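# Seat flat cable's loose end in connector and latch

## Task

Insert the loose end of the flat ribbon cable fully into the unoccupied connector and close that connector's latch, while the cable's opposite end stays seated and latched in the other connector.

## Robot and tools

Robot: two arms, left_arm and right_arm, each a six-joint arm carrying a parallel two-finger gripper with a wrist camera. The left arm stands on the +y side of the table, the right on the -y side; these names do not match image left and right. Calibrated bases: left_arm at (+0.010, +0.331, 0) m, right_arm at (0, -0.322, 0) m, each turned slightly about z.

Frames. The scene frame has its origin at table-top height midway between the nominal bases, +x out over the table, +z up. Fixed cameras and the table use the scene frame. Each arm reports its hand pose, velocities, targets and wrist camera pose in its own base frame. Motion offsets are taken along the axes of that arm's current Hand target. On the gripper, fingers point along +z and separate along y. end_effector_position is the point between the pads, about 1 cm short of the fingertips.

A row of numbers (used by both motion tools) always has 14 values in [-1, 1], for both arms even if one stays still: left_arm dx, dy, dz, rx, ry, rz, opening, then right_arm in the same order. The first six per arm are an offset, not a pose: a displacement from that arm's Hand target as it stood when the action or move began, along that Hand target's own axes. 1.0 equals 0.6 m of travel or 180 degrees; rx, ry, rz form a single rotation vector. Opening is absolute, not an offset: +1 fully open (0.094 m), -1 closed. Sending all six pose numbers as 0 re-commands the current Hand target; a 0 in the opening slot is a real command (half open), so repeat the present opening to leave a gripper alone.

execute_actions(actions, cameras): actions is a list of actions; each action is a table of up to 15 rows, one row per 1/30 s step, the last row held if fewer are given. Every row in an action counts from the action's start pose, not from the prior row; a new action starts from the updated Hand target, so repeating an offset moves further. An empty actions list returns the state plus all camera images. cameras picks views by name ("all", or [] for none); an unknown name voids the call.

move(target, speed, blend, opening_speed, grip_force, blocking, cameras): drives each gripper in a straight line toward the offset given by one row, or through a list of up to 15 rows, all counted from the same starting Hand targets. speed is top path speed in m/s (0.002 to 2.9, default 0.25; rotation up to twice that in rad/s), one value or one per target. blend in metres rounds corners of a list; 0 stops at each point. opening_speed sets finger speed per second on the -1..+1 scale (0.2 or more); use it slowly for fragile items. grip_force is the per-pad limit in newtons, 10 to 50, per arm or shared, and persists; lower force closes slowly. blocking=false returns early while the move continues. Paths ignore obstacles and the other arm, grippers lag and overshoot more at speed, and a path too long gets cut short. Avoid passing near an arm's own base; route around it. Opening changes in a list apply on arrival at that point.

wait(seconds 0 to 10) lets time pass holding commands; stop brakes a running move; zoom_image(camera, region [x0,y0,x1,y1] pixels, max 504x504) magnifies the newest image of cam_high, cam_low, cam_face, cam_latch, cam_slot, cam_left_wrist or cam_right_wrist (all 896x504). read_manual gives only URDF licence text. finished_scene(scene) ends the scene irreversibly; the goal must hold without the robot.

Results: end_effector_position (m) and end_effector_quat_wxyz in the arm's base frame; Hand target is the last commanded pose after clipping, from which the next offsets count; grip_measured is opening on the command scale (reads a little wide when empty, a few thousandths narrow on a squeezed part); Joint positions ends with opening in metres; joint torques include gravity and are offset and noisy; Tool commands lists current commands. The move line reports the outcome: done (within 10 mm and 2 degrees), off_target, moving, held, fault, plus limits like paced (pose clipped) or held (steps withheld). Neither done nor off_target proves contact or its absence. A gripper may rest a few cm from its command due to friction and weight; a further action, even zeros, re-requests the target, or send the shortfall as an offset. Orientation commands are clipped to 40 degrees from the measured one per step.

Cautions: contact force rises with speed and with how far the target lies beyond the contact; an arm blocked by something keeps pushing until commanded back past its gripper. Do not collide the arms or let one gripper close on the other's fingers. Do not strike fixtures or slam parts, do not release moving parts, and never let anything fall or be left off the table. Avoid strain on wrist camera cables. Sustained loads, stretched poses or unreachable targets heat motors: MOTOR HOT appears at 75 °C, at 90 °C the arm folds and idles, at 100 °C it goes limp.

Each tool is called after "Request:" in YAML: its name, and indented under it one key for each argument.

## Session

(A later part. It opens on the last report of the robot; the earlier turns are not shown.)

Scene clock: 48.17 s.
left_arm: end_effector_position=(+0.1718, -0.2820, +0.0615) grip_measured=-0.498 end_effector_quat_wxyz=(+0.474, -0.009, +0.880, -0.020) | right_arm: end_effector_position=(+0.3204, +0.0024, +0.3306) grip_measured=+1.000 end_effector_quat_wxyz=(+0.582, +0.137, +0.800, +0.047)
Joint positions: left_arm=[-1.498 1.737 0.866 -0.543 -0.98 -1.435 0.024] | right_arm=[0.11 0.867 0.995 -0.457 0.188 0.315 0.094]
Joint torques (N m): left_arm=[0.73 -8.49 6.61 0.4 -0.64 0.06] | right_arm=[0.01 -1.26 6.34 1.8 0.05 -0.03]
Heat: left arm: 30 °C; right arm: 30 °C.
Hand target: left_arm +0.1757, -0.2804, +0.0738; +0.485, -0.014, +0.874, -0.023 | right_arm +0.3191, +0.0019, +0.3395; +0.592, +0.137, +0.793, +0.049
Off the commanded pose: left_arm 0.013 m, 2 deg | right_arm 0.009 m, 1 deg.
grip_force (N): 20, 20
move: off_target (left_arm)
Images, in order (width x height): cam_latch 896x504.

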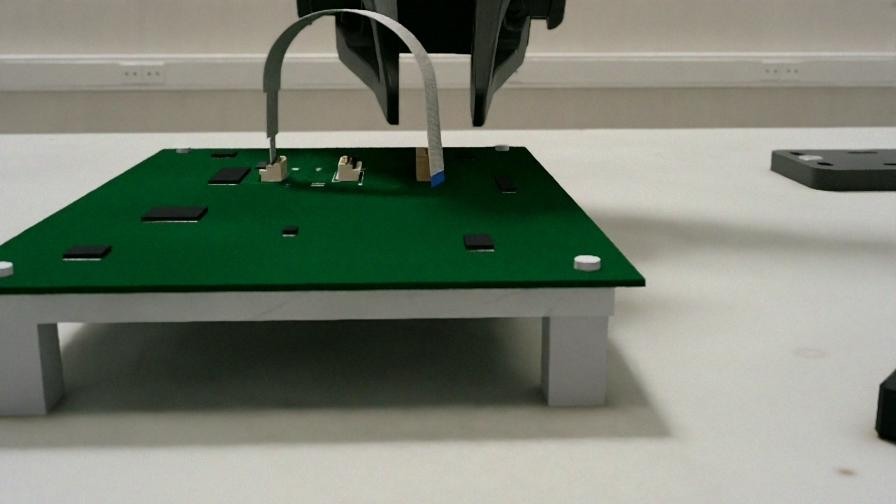

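Request:
wait:
  seconds: 0.1
  cameras: ["cam_slot","cam_face","cam_left_wrist","cam_high"]

Scene clock: 48.97 s.
left_arm: end_effector_position=(+0.1718, -0.2820, +0.0615) grip_measured=-0.498 end_effector_quat_wxyz=(+0.474, -0.009, +0.880, -0.019) | right_arm: end_effector_position=(+0.3204, +0.0024, +0.3306) grip_measured=+1.000 end_effector_quat_wxyz=(+0.582, +0.137, +0.800, +0.047)
Joint positions: left_arm=[-1.498 1.737 0.866 -0.544 -0.98 -1.435 0.024] | right_arm=[0.11 0.867 0.995 -0.457 0.188 0.315 0.094]
Joint torques (N m): left_arm=[0.68 -8.35 6.46 0.39 -0.65 0.06] | right_arm=[-0.02 -1.28 6.32 1.8 0.06 -0.04]
Heat: left arm: 30 °C; right arm: 30 °C.
Hand target: left_arm +0.1757, -0.2804, +0.0738; +0.485, -0.014, +0.874, -0.023 | right_arm +0.3191, +0.0019, +0.3395; +0.592, +0.137, +0.793, +0.049
Tool commands: left_gripper/opening=-0.5 right_gripper/opening=+1.0
Off the commanded pose: left_arm 0.013 m, 2 deg | right_arm 0.009 m, 1 deg.
grip_force (N): 20, 20
wait: 0.10 s; at rest from the start
Images, in order (width x height): cam_high 896x504, cam_face 896x504, cam_slot 896x504, cam_left_wrist 896x504.

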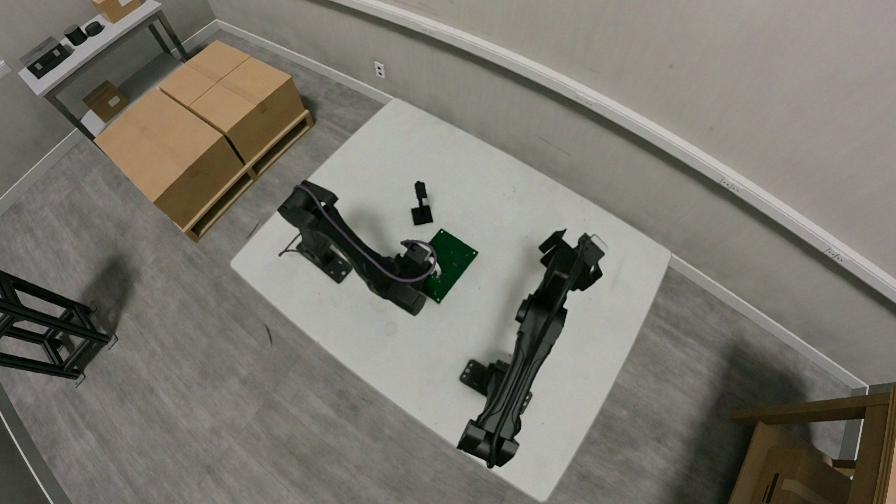

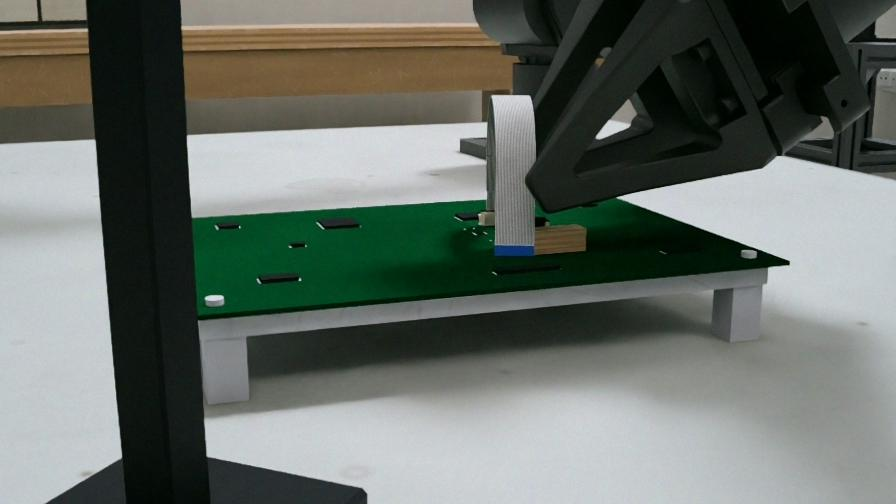

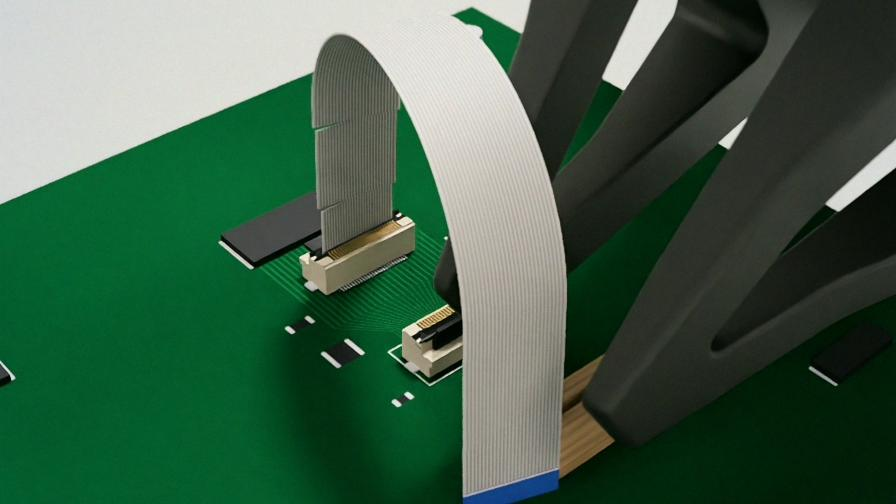

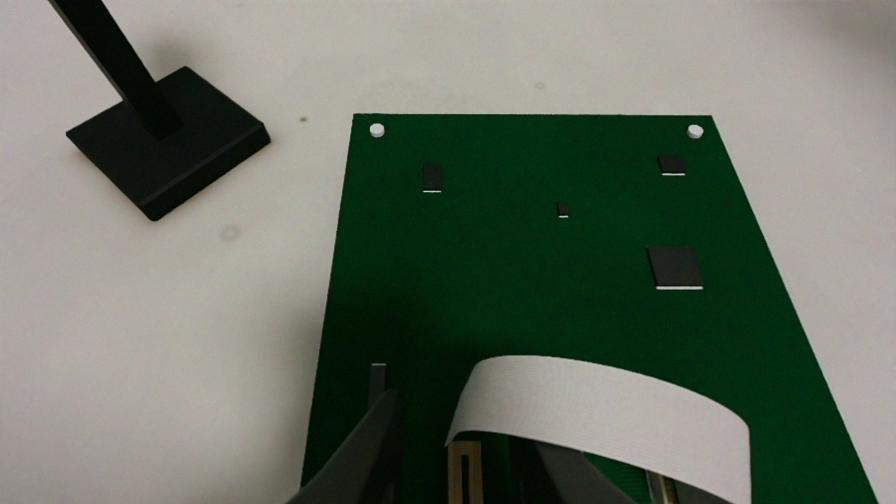

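Request:
move:
  target:
    - [0.0309,0,-0.0495,0,0,0,-0.5,0,0,0,0,0,0,1]
    - [0.0309,0,-0.0495,0,-0.042,0,-0.5,0,0,0,0,0,0,1]
  speed: 0.08
  blend: [0.004,0]
  cameras: ["cam_slot","cam_latch","cam_face"]

Scene clock: 61.10 s.
left_arm: end_effector_position=(+0.1396, -0.2740, +0.0679) grip_measured=-0.498 end_effector_quat_wxyz=(+0.526, -0.016, +0.850, -0.020) | right_arm: end_effector_position=(+0.3204, +0.0024, +0.3306) grip_measured=+1.000 end_effector_quat_wxyz=(+0.582, +0.137, +0.800, +0.047)
Joint positions: left_arm=[-1.655 1.813 0.902 -0.788 -1.104 -1.772 0.024] | right_arm=[0.11 0.867 0.995 -0.457 0.188 0.315 0.094]
Joint torques (N m): left_arm=[-0.42 -4.85 8.29 0 -0.75 -0.14] | right_arm=[-0.02 -1.26 6.31 1.79 0.05 -0.04]
Heat: left arm: 30 °C; right arm: 30 °C.
Hand target: left_arm +0.1407, -0.2804, +0.0738; +0.541, -0.016, +0.840, -0.022 | right_arm +0.3191, +0.0019, +0.3395; +0.592, +0.137, +0.793, +0.049
Off the commanded pose: left_arm 0.009 m, 2 deg | right_arm 0.009 m, 1 deg.
grip_force (N): 20, 20
move: done
Images, in order (width x height): cam_face 896x504, cam_latch 896x504, cam_slot 896x504.

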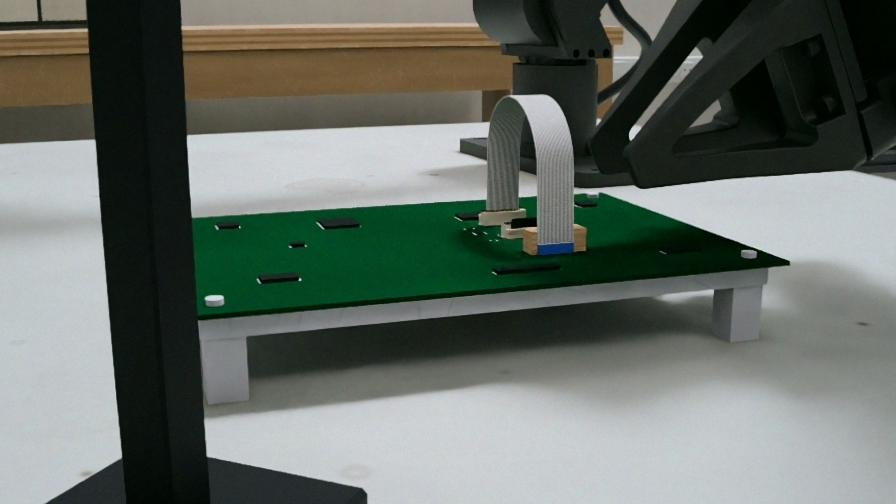

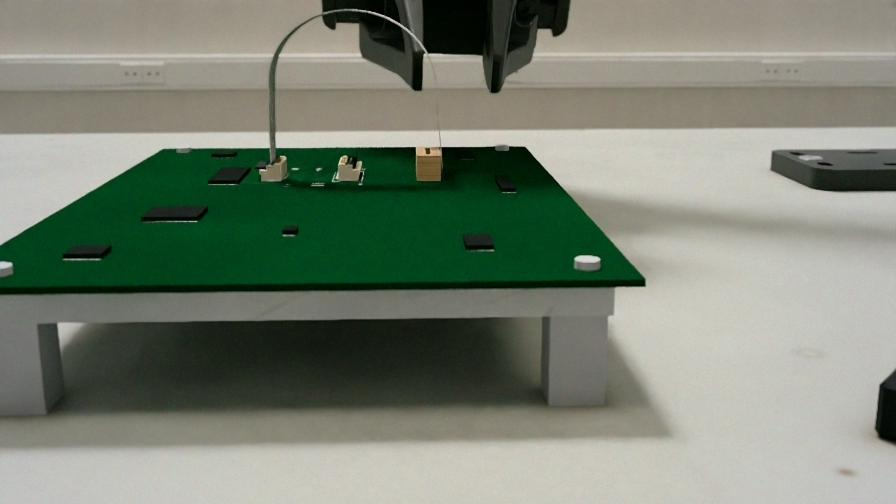

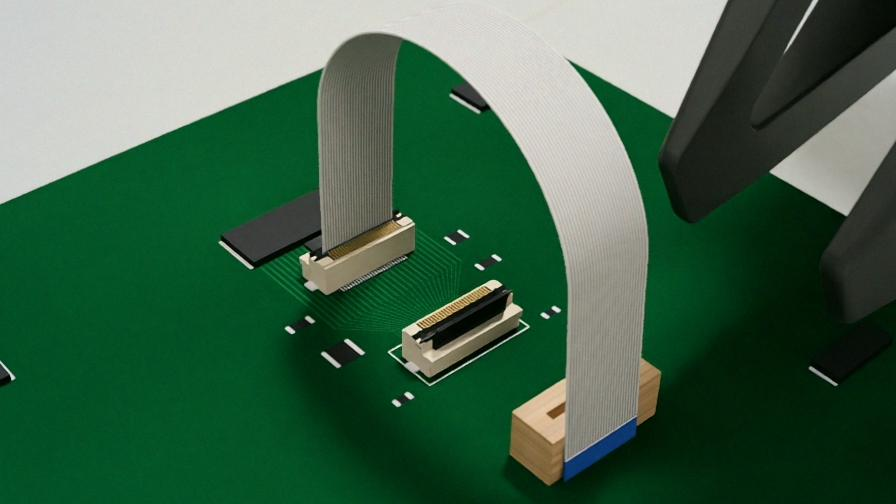

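Request:
move:
  target: [-0.0067,-0.0067,0.0249,0,0,0,-0.5,0,0,0,0,0,0,1]
  speed: 0.06
  cameras: ["cam_latch"]

Request:
wait:
  seconds: 0
  cameras: ["cam_slot","cam_latch","cam_face"]

Scene clock: 66.00 s.
left_arm: end_effector_position=(+0.1522, -0.2821, +0.0675) grip_measured=-0.498 end_effector_quat_wxyz=(+0.526, -0.017, +0.850, -0.022) | right_arm: end_effector_position=(+0.3204, +0.0024, +0.3306) grip_measured=+1.000 end_effector_quat_wxyz=(+0.582, +0.137, +0.800, +0.047)
Joint positions: left_arm=[-1.608 1.813 0.902 -0.689 -1.109 -1.666 0.024] | right_arm=[0.11 0.867 0.995 -0.457 0.188 0.315 0.094]
Joint torques (N m): left_arm=[0.39 -5.63 6.46 0.34 -0.76 0.07] | right_arm=[-0.01 -1.28 6.32 1.8 0.05 -0.03]
Heat: left arm: 30 °C; right arm: 31 °C.
Hand target: left_arm +0.1560, -0.2845, +0.0715; +0.541, -0.016, +0.840, -0.022 | right_arm +0.3191, +0.0019, +0.3395; +0.592, +0.137, +0.793, +0.049
Off the commanded pose: left_arm 0.006 m, 2 deg | right_arm 0.009 m, 1 deg.
grip_force (N): 20, 20
move: done
Images, in order (width x height): cam_latch 896x504.

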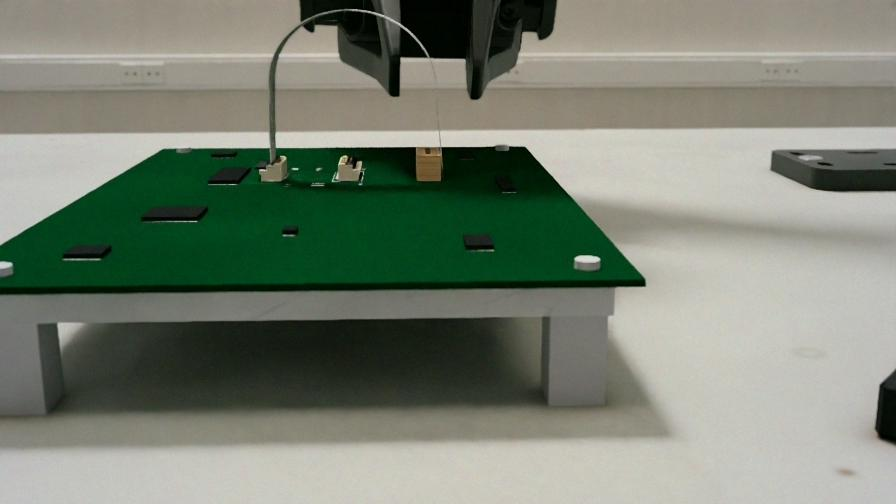

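Scene clock: 66.00 s.
left_arm: end_effector_position=(+0.1522, -0.2821, +0.0675) grip_measured=-0.498 end_effector_quat_wxyz=(+0.526, -0.017, +0.850, -0.022) | right_arm: end_effector_position=(+0.3204, +0.0024, +0.3306) grip_measured=+1.000 end_effector_quat_wxyz=(+0.582, +0.137, +0.800, +0.047)
Joint positions: left_arm=[-1.608 1.813 0.902 -0.689 -1.109 -1.666 0.024] | right_arm=[0.11 0.867 0.995 -0.457 0.188 0.315 0.094]
Joint torques (N m): left_arm=[0.39 -5.63 6.46 0.34 -0.76 0.07] | right_arm=[-0.01 -1.28 6.32 1.8 0.05 -0.03]
Heat: left arm: 30 °C; right arm: 31 °C.
Hand target: left_arm +0.1560, -0.2845, +0.0715; +0.541, -0.016, +0.840, -0.022 | right_arm +0.3191, +0.0019, +0.3395; +0.592, +0.137, +0.793, +0.049
Tool commands: left_gripper/opening=-0.5 right_gripper/opening=+1.0
Off the commanded pose: left_arm 0.006 m, 2 deg | right_arm 0.009 m, 1 deg.
grip_force (N): 20, 20
Images, in order (width x height): cam_face 896x504, cam_latch 896x504, cam_slot 896x504.

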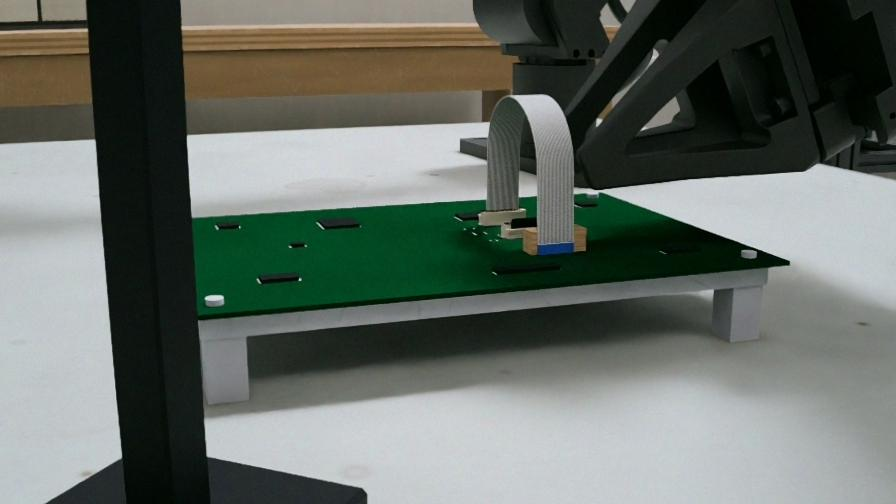

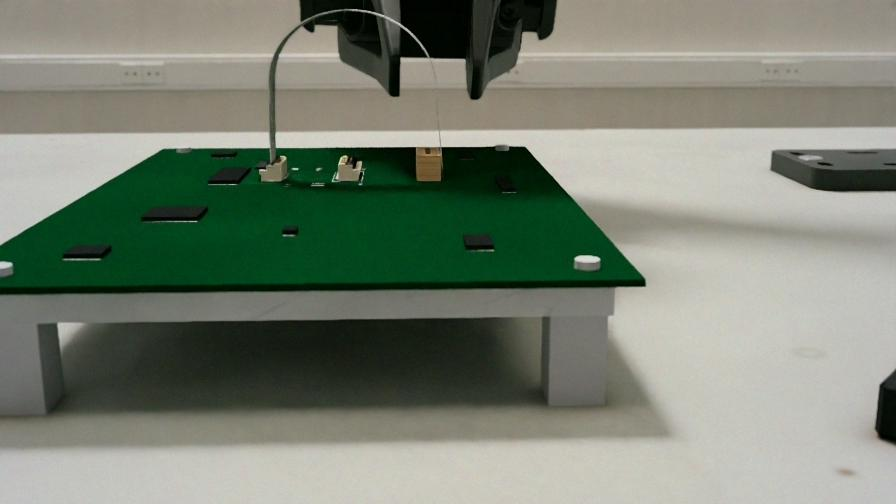

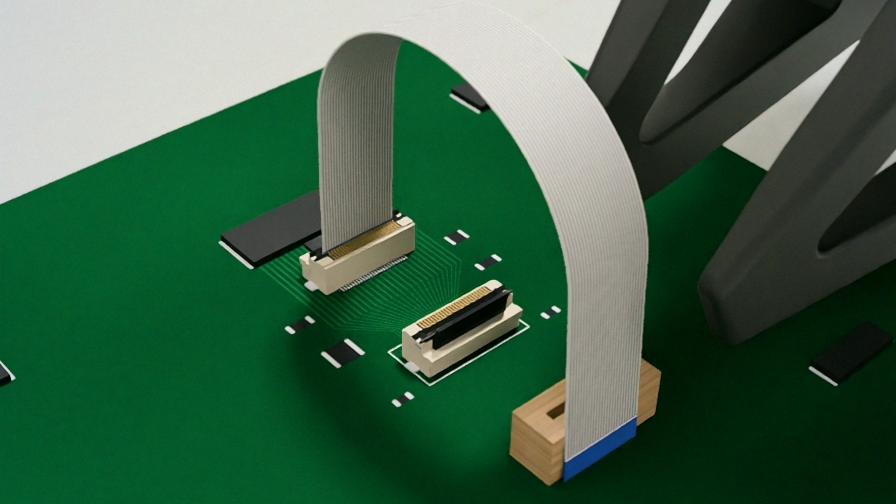

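Request:
move:
  target: [0.0178,0.0046,0.0088,-0.005,0,0.0099,-0.5,0,0,0,0,0,0,1]
  speed: 0.06
  cameras: ["cam_face","cam_latch"]

Scene clock: 68.53 s.
left_arm: end_effector_position=(+0.1522, -0.2823, +0.0589) grip_measured=-0.498 end_effector_quat_wxyz=(+0.527, -0.011, +0.850, -0.013) | right_arm: end_effector_position=(+0.3204, +0.0024, +0.3306) grip_measured=+1.000 end_effector_quat_wxyz=(+0.582, +0.137, +0.800, +0.047)
Joint positions: left_arm=[-1.608 1.847 0.902 -0.675 -1.109 -1.663 0.024] | right_arm=[0.11 0.867 0.995 -0.457 0.188 0.315 0.094]
Joint torques (N m): left_arm=[0.53 -5.3 5.76 0.35 -0.79 0.05] | right_arm=[0.01 -1.26 6.32 1.8 0.06 -0.04]
Heat: left arm: 30 °C; right arm: 31 °C.
Hand target: left_arm +0.1564, -0.2824, +0.0595; +0.541, -0.007, +0.841, -0.007 | right_arm +0.3191, +0.0019, +0.3395; +0.592, +0.137, +0.793, +0.049
Off the commanded pose: left_arm 0.004 m, 2 deg | right_arm 0.009 m, 1 deg.
grip_force (N): 20, 20
move: done
Images, in order (width x height): cam_face 896x504, cam_latch 896x504.

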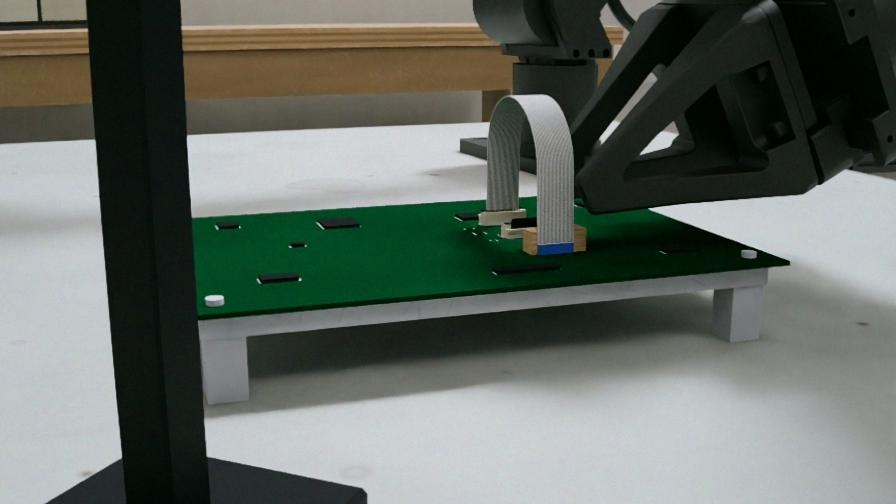

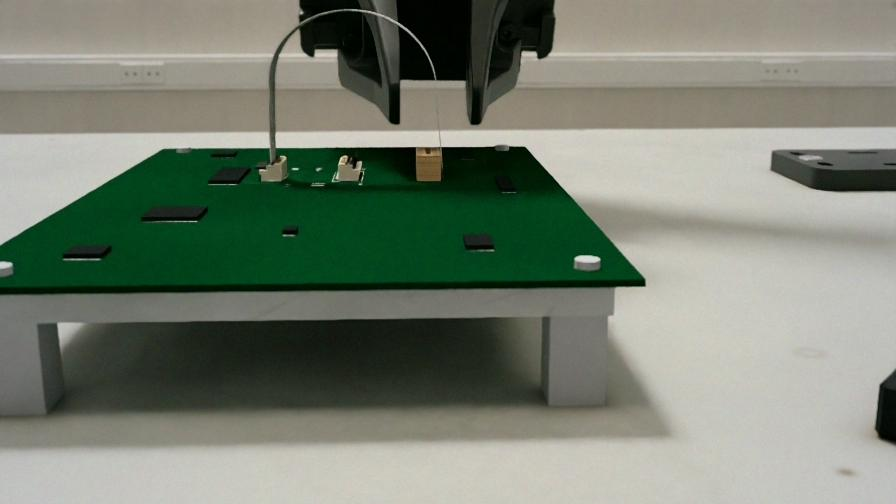

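Request:
move:
  target: [-0.0125,0.0025,0.0273,0,0,0,-0.5,0,0,0,0,0,0,1]
  speed: 0.06
  cameras: ["cam_face","cam_latch","cam_slot"]

Scene clock: 70.60 s.
left_arm: end_effector_position=(+0.1709, -0.2846, +0.0533) grip_measured=-0.498 end_effector_quat_wxyz=(+0.527, -0.006, +0.850, -0.007) | right_arm: end_effector_position=(+0.3204, +0.0024, +0.3306) grip_measured=+1.000 end_effector_quat_wxyz=(+0.582, +0.137, +0.800, +0.047)
Joint positions: left_arm=[-1.542 1.847 0.871 -0.524 -1.11 -1.512 0.024] | right_arm=[0.11 0.867 0.995 -0.457 0.188 0.315 0.094]
Joint torques (N m): left_arm=[0.44 -7.83 4.41 0.51 -0.78 0.07] | right_arm=[-0.01 -1.26 6.31 1.79 0.06 -0.04]
Heat: left arm: 30 °C; right arm: 31 °C.
Hand target: left_arm +0.1743, -0.2810, +0.0595; +0.541, -0.007, +0.841, -0.008 | right_arm +0.3191, +0.0019, +0.3395; +0.592, +0.137, +0.793, +0.049
Off the commanded pose: left_arm 0.008 m, 2 deg | right_arm 0.009 m, 1 deg.
grip_force (N): 20, 20
move: done
Images, in order (width x height): cam_face 896x504, cam_latch 896x504, cam_slot 896x504.

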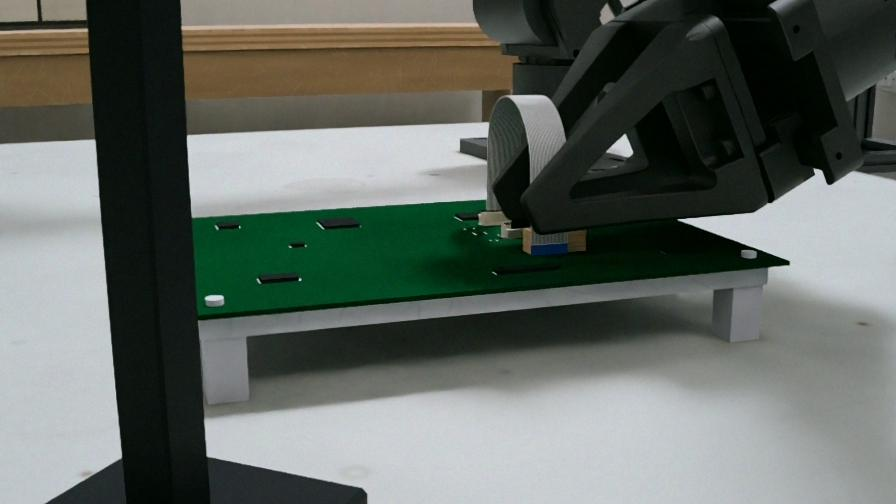

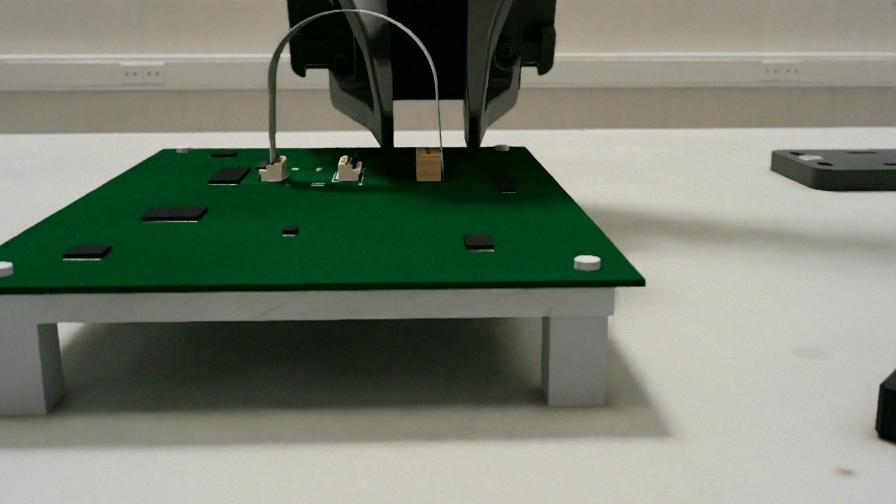

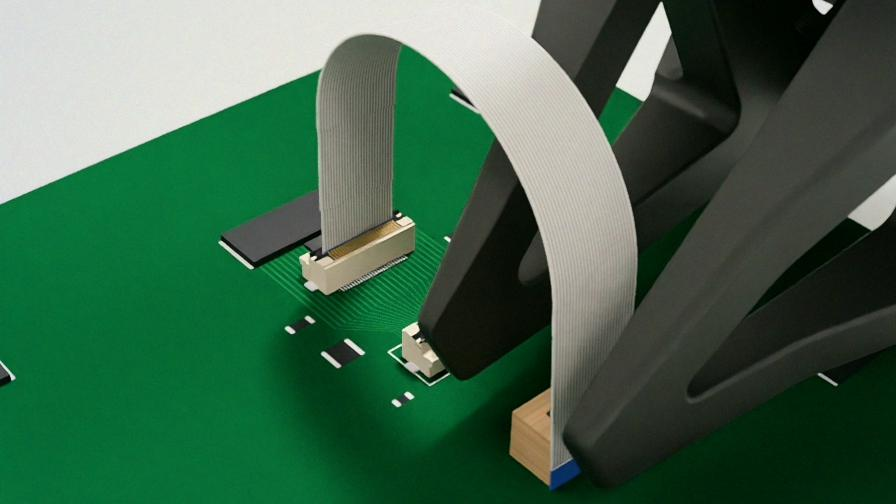

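Request:
move:
  target: [-0.0222,-0.0007,-0.011,0.0063,0,-0.0124,-0.5,0,0,0,0,0,0,1]
  speed: 0.06
  cameras: ["cam_face","cam_latch","cam_slot"]

Scene clock: 72.80 s.
left_arm: end_effector_position=(+0.1709, -0.2853, +0.0639) grip_measured=-0.498 end_effector_quat_wxyz=(+0.528, -0.015, +0.849, -0.022) | right_arm: end_effector_position=(+0.3204, +0.0024, +0.3306) grip_measured=+1.000 end_effector_quat_wxyz=(+0.582, +0.137, +0.800, +0.047)
Joint positions: left_arm=[-1.542 1.802 0.864 -0.523 -1.11 -1.508 0.024] | right_arm=[0.11 0.867 0.995 -0.457 0.188 0.315 0.094]
Joint torques (N m): left_arm=[0.24 -8.62 4.62 0.47 -0.75 0.04] | right_arm=[-0.02 -1.28 6.32 1.8 0.05 -0.03]
Heat: left arm: 30 °C; right arm: 31 °C.
Hand target: left_arm +0.1738, -0.2812, +0.0744; +0.541, -0.018, +0.840, -0.026 | right_arm +0.3191, +0.0019, +0.3395; +0.592, +0.137, +0.793, +0.049
Off the commanded pose: left_arm 0.012 m, 2 deg | right_arm 0.009 m, 1 deg.
grip_force (N): 20, 20
move: off_target (left_arm)
Images, in order (width x height): cam_face 896x504, cam_latch 896x504, cam_slot 896x504.

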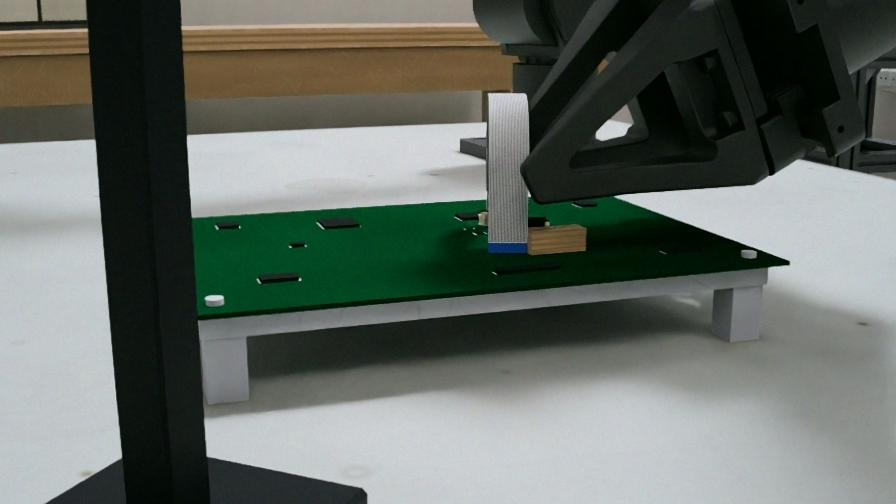

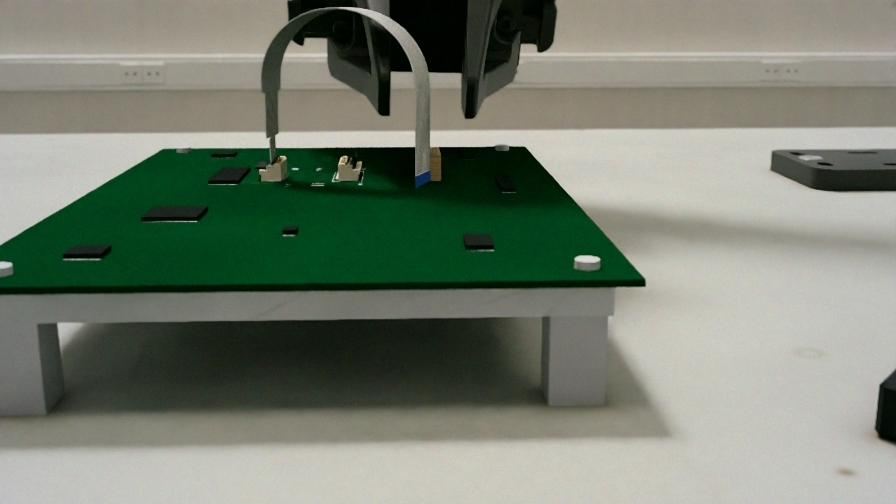

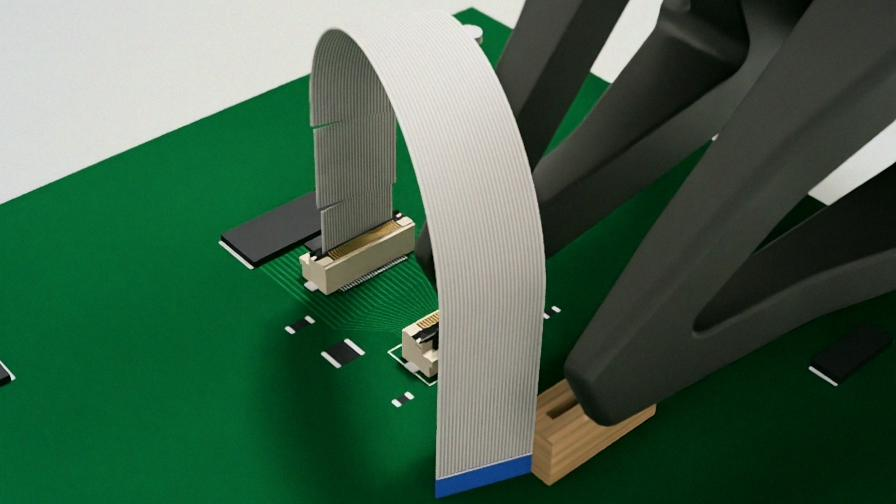

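Request:
move:
  target: [0,0.02,0,0,0,0,-0.5,0,0,0,0,0,0,1]
  speed: 0.05
  cameras: ["cam_face","cam_latch","cam_slot"]

Scene clock: 79.80 s.
left_arm: end_effector_position=(+0.1705, -0.2723, +0.0632) grip_measured=-0.498 end_effector_quat_wxyz=(+0.528, -0.012, +0.849, -0.019) | right_arm: end_effector_position=(+0.3204, +0.0024, +0.3306) grip_measured=+1.000 end_effector_quat_wxyz=(+0.582, +0.137, +0.800, +0.047)
Joint positions: left_arm=[-1.542 1.765 0.813 -0.516 -1.11 -1.506 0.024] | right_arm=[0.11 0.867 0.995 -0.457 0.188 0.315 0.094]
Joint torques (N m): left_arm=[0.43 -8.49 4.49 0.53 -0.76 0.09] | right_arm=[-0.02 -1.25 6.31 1.8 0.06 -0.03]
Heat: left arm: 30 °C; right arm: 31 °C.
Hand target: left_arm +0.1738, -0.2691, +0.0736; +0.541, -0.018, +0.840, -0.026 | right_arm +0.3191, +0.0019, +0.3395; +0.592, +0.137, +0.793, +0.049
Off the commanded pose: left_arm 0.011 m, 2 deg | right_arm 0.009 m, 1 deg.
grip_force (N): 20, 20
move: off_target (left_arm)
Images, in order (width x height): cam_face 896x504, cam_latch 896x504, cam_slot 896x504.

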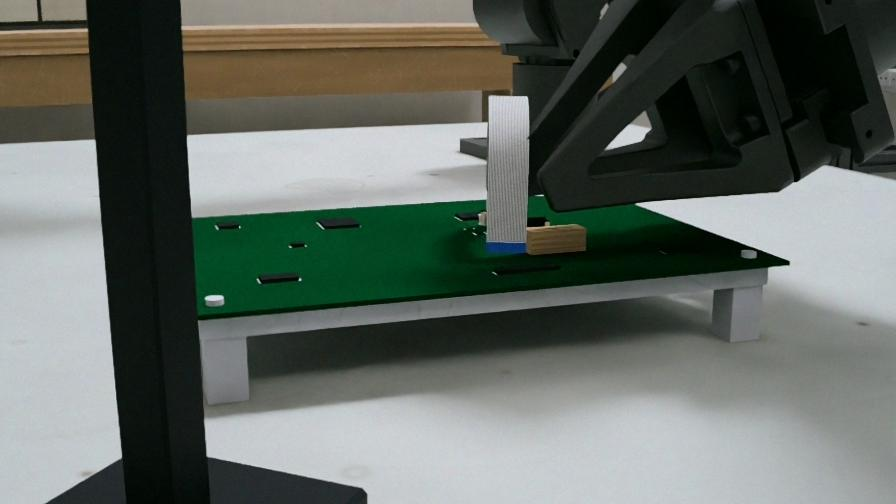

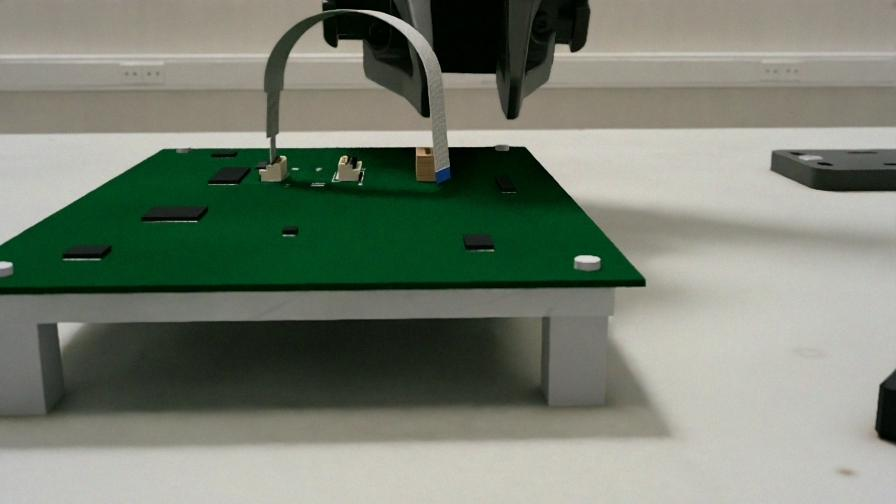

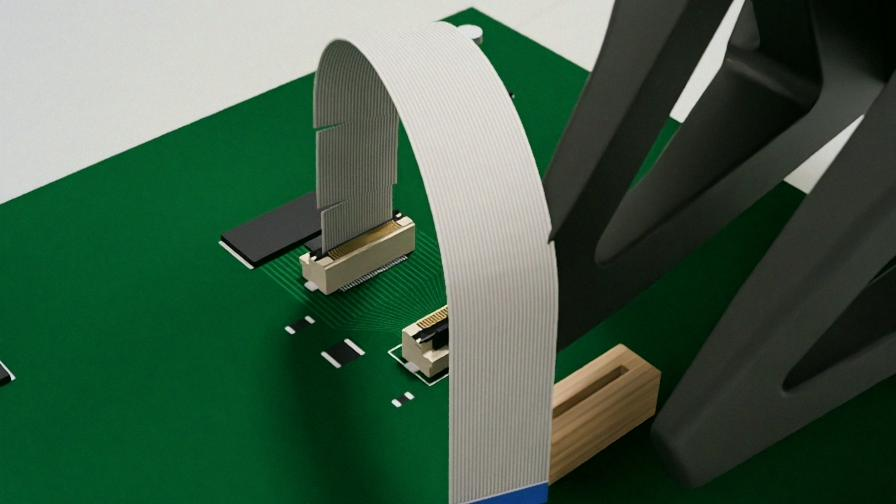

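Request:
move:
  target:
    - [0.0242,0,-0.0531,0,0,0,-0.5,0,0,0,0,0,0,1]
    - [0.0423,-0.005,-0.0447,0,-0.036,0,-0.5,0,0,0,0,0,0,1]
  speed: 0.08
  blend: [0.004,0]
  cameras: ["cam_slot","cam_latch","cam_face"]

Scene clock: 82.60 s.
left_arm: end_effector_position=(+0.1387, -0.2662, +0.0572) grip_measured=-0.498 end_effector_quat_wxyz=(+0.573, -0.024, +0.819, -0.023) | right_arm: end_effector_position=(+0.3204, +0.0024, +0.3306) grip_measured=+1.000 end_effector_quat_wxyz=(+0.582, +0.137, +0.800, +0.047)
Joint positions: left_arm=[-1.69 1.92 0.882 -0.822 -1.206 -1.948 0.024] | right_arm=[0.11 0.867 0.995 -0.457 0.188 0.315 0.094]
Joint torques (N m): left_arm=[-0.38 -4.98 7.31 -0.22 -0.82 -0.07] | right_arm=[-0.02 -1.28 6.32 1.8 0.06 -0.04]
Heat: left arm: 30 °C; right arm: 31 °C.
Hand target: left_arm +0.1390, -0.2729, +0.0618; +0.588, -0.019, +0.808, -0.025 | right_arm +0.3191, +0.0019, +0.3395; +0.592, +0.137, +0.793, +0.049
Off the commanded pose: left_arm 0.008 m, 2 deg | right_arm 0.009 m, 1 deg.
grip_force (N): 20, 20
move: done
Images, in order (width x height): cam_face 896x504, cam_latch 896x504, cam_slot 896x504.

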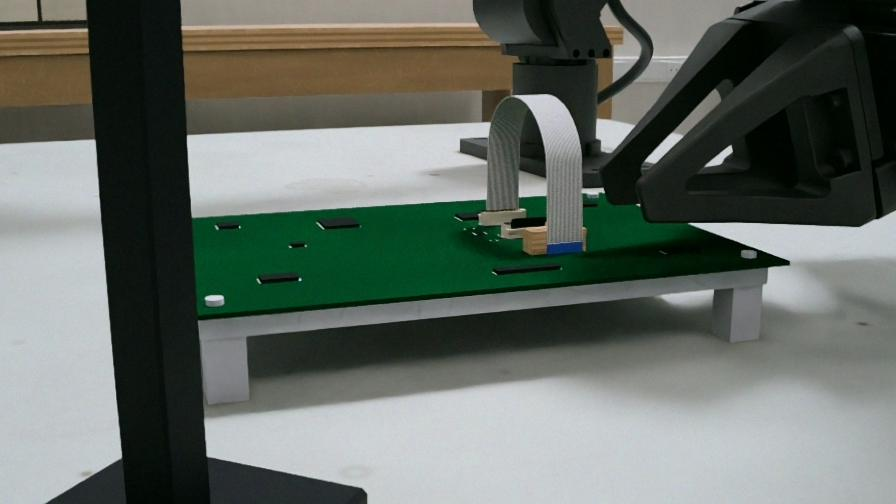

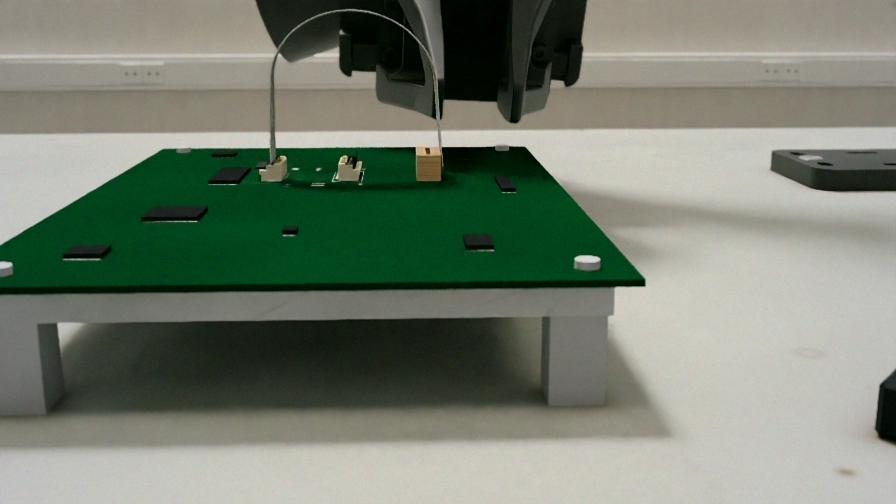

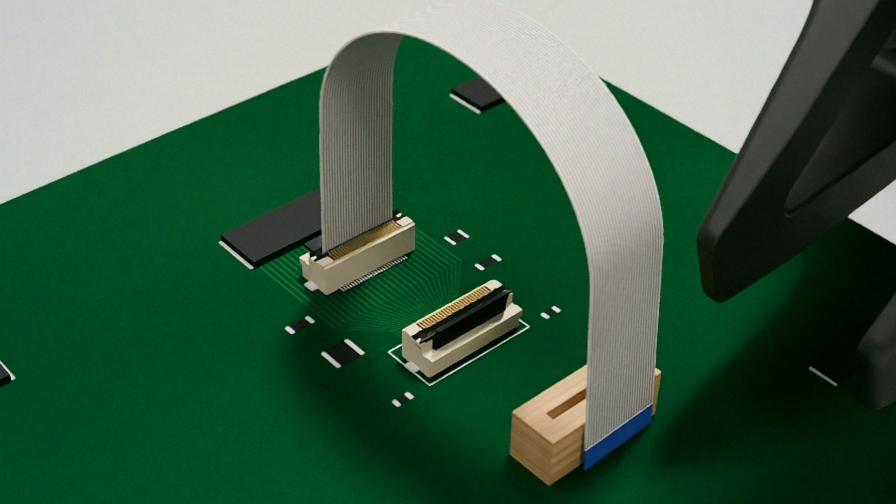

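Request:
move:
  target:
    - [0,-0.019,0,0,0,0,-0.5,0,0,0,0,0,0,1]
    - [-0.007,-0.019,0.0218,0,0,0,-0.5,0,0,0,0,0,0,1]
  speed: 0.06
  cameras: ["cam_latch","cam_face"]

Scene clock: 86.03 s.
left_arm: end_effector_position=(+0.1499, -0.2863, +0.0565) grip_measured=-0.498 end_effector_quat_wxyz=(+0.574, -0.024, +0.818, -0.023) | right_arm: end_effector_position=(+0.3204, +0.0024, +0.3306) grip_measured=+1.000 end_effector_quat_wxyz=(+0.582, +0.137, +0.800, +0.047)
Joint positions: left_arm=[-1.643 1.948 0.931 -0.722 -1.218 -1.821 0.024] | right_arm=[0.11 0.867 0.995 -0.457 0.188 0.315 0.094]
Joint torques (N m): left_arm=[0.2 -7.83 3.81 0.17 -0.81 0.06] | right_arm=[-0.01 -1.26 6.31 1.8 0.05 -0.03]
Heat: left arm: 30 °C; right arm: 31 °C.
Hand target: left_arm +0.1528, -0.2841, +0.0624; +0.588, -0.019, +0.808, -0.025 | right_arm +0.3191, +0.0019, +0.3395; +0.592, +0.137, +0.793, +0.049
Off the commanded pose: left_arm 0.007 m, 2 deg | right_arm 0.009 m, 1 deg.
grip_force (N): 20, 20
move: done
Images, in order (width x height): cam_face 896x504, cam_latch 896x504.

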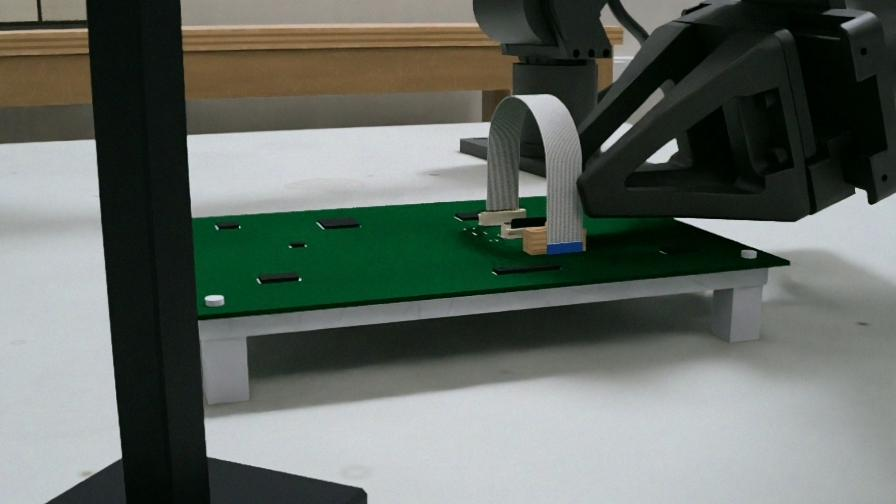

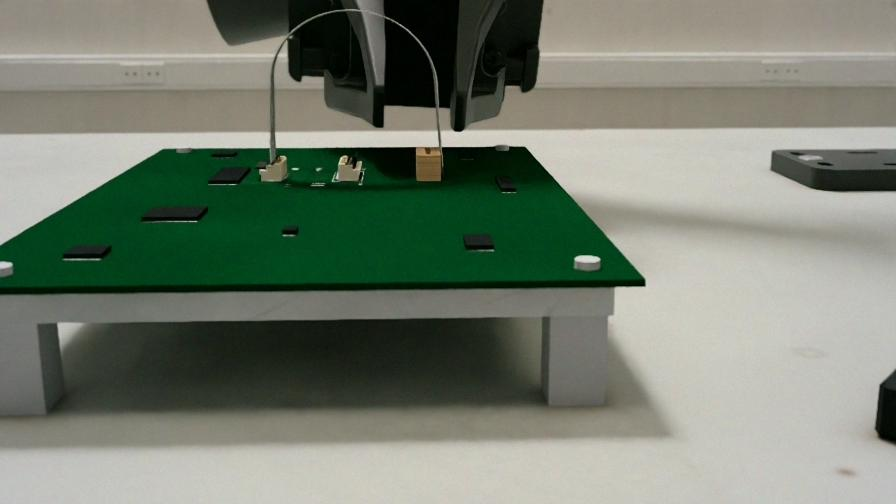

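Request:
move:
  target: [0,0.016,0,-0.0043,0,0.0132,-0.5,0,0,0,0,0,0,1]
  speed: 0.06
  cameras: ["cam_latch"]

Scene clock: 88.07 s.
left_arm: end_effector_position=(+0.1504, -0.2789, +0.0533) grip_measured=-0.498 end_effector_quat_wxyz=(+0.575, -0.015, +0.818, -0.011) | right_arm: end_effector_position=(+0.3204, +0.0024, +0.3306) grip_measured=+1.000 end_effector_quat_wxyz=(+0.582, +0.137, +0.800, +0.047)
Joint positions: left_arm=[-1.643 1.948 0.909 -0.726 -1.218 -1.816 0.024] | right_arm=[0.11 0.867 0.995 -0.457 0.188 0.315 0.094]
Joint torques (N m): left_arm=[0.13 -8.28 3.71 -0.08 -0.74 0.11] | right_arm=[-0.01 -1.26 6.32 1.8 0.06 -0.04]
Heat: left arm: 30 °C; right arm: 31 °C.
Hand target: left_arm +0.1527, -0.2747, +0.0619; +0.588, -0.007, +0.809, -0.008 | right_arm +0.3191, +0.0019, +0.3395; +0.592, +0.137, +0.793, +0.049
Off the commanded pose: left_arm 0.010 m, 2 deg | right_arm 0.009 m, 1 deg.
grip_force (N): 20, 20
move: done
Images, in order (width x height): cam_latch 896x504.

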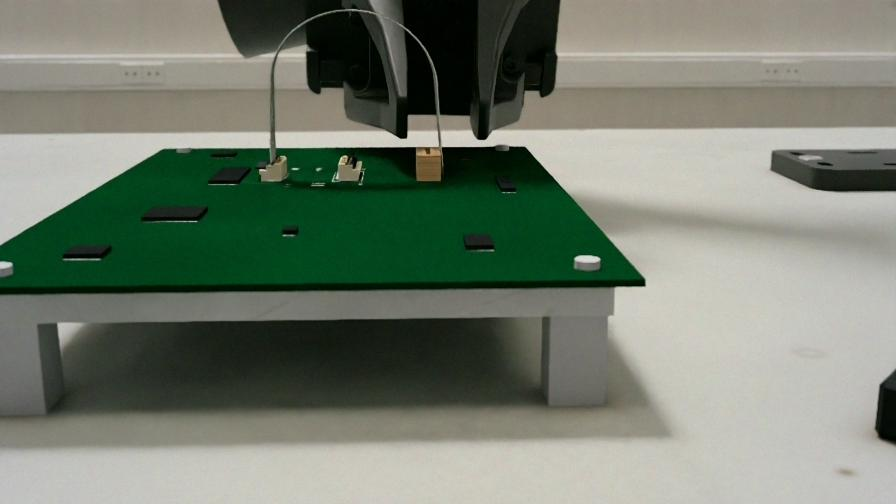

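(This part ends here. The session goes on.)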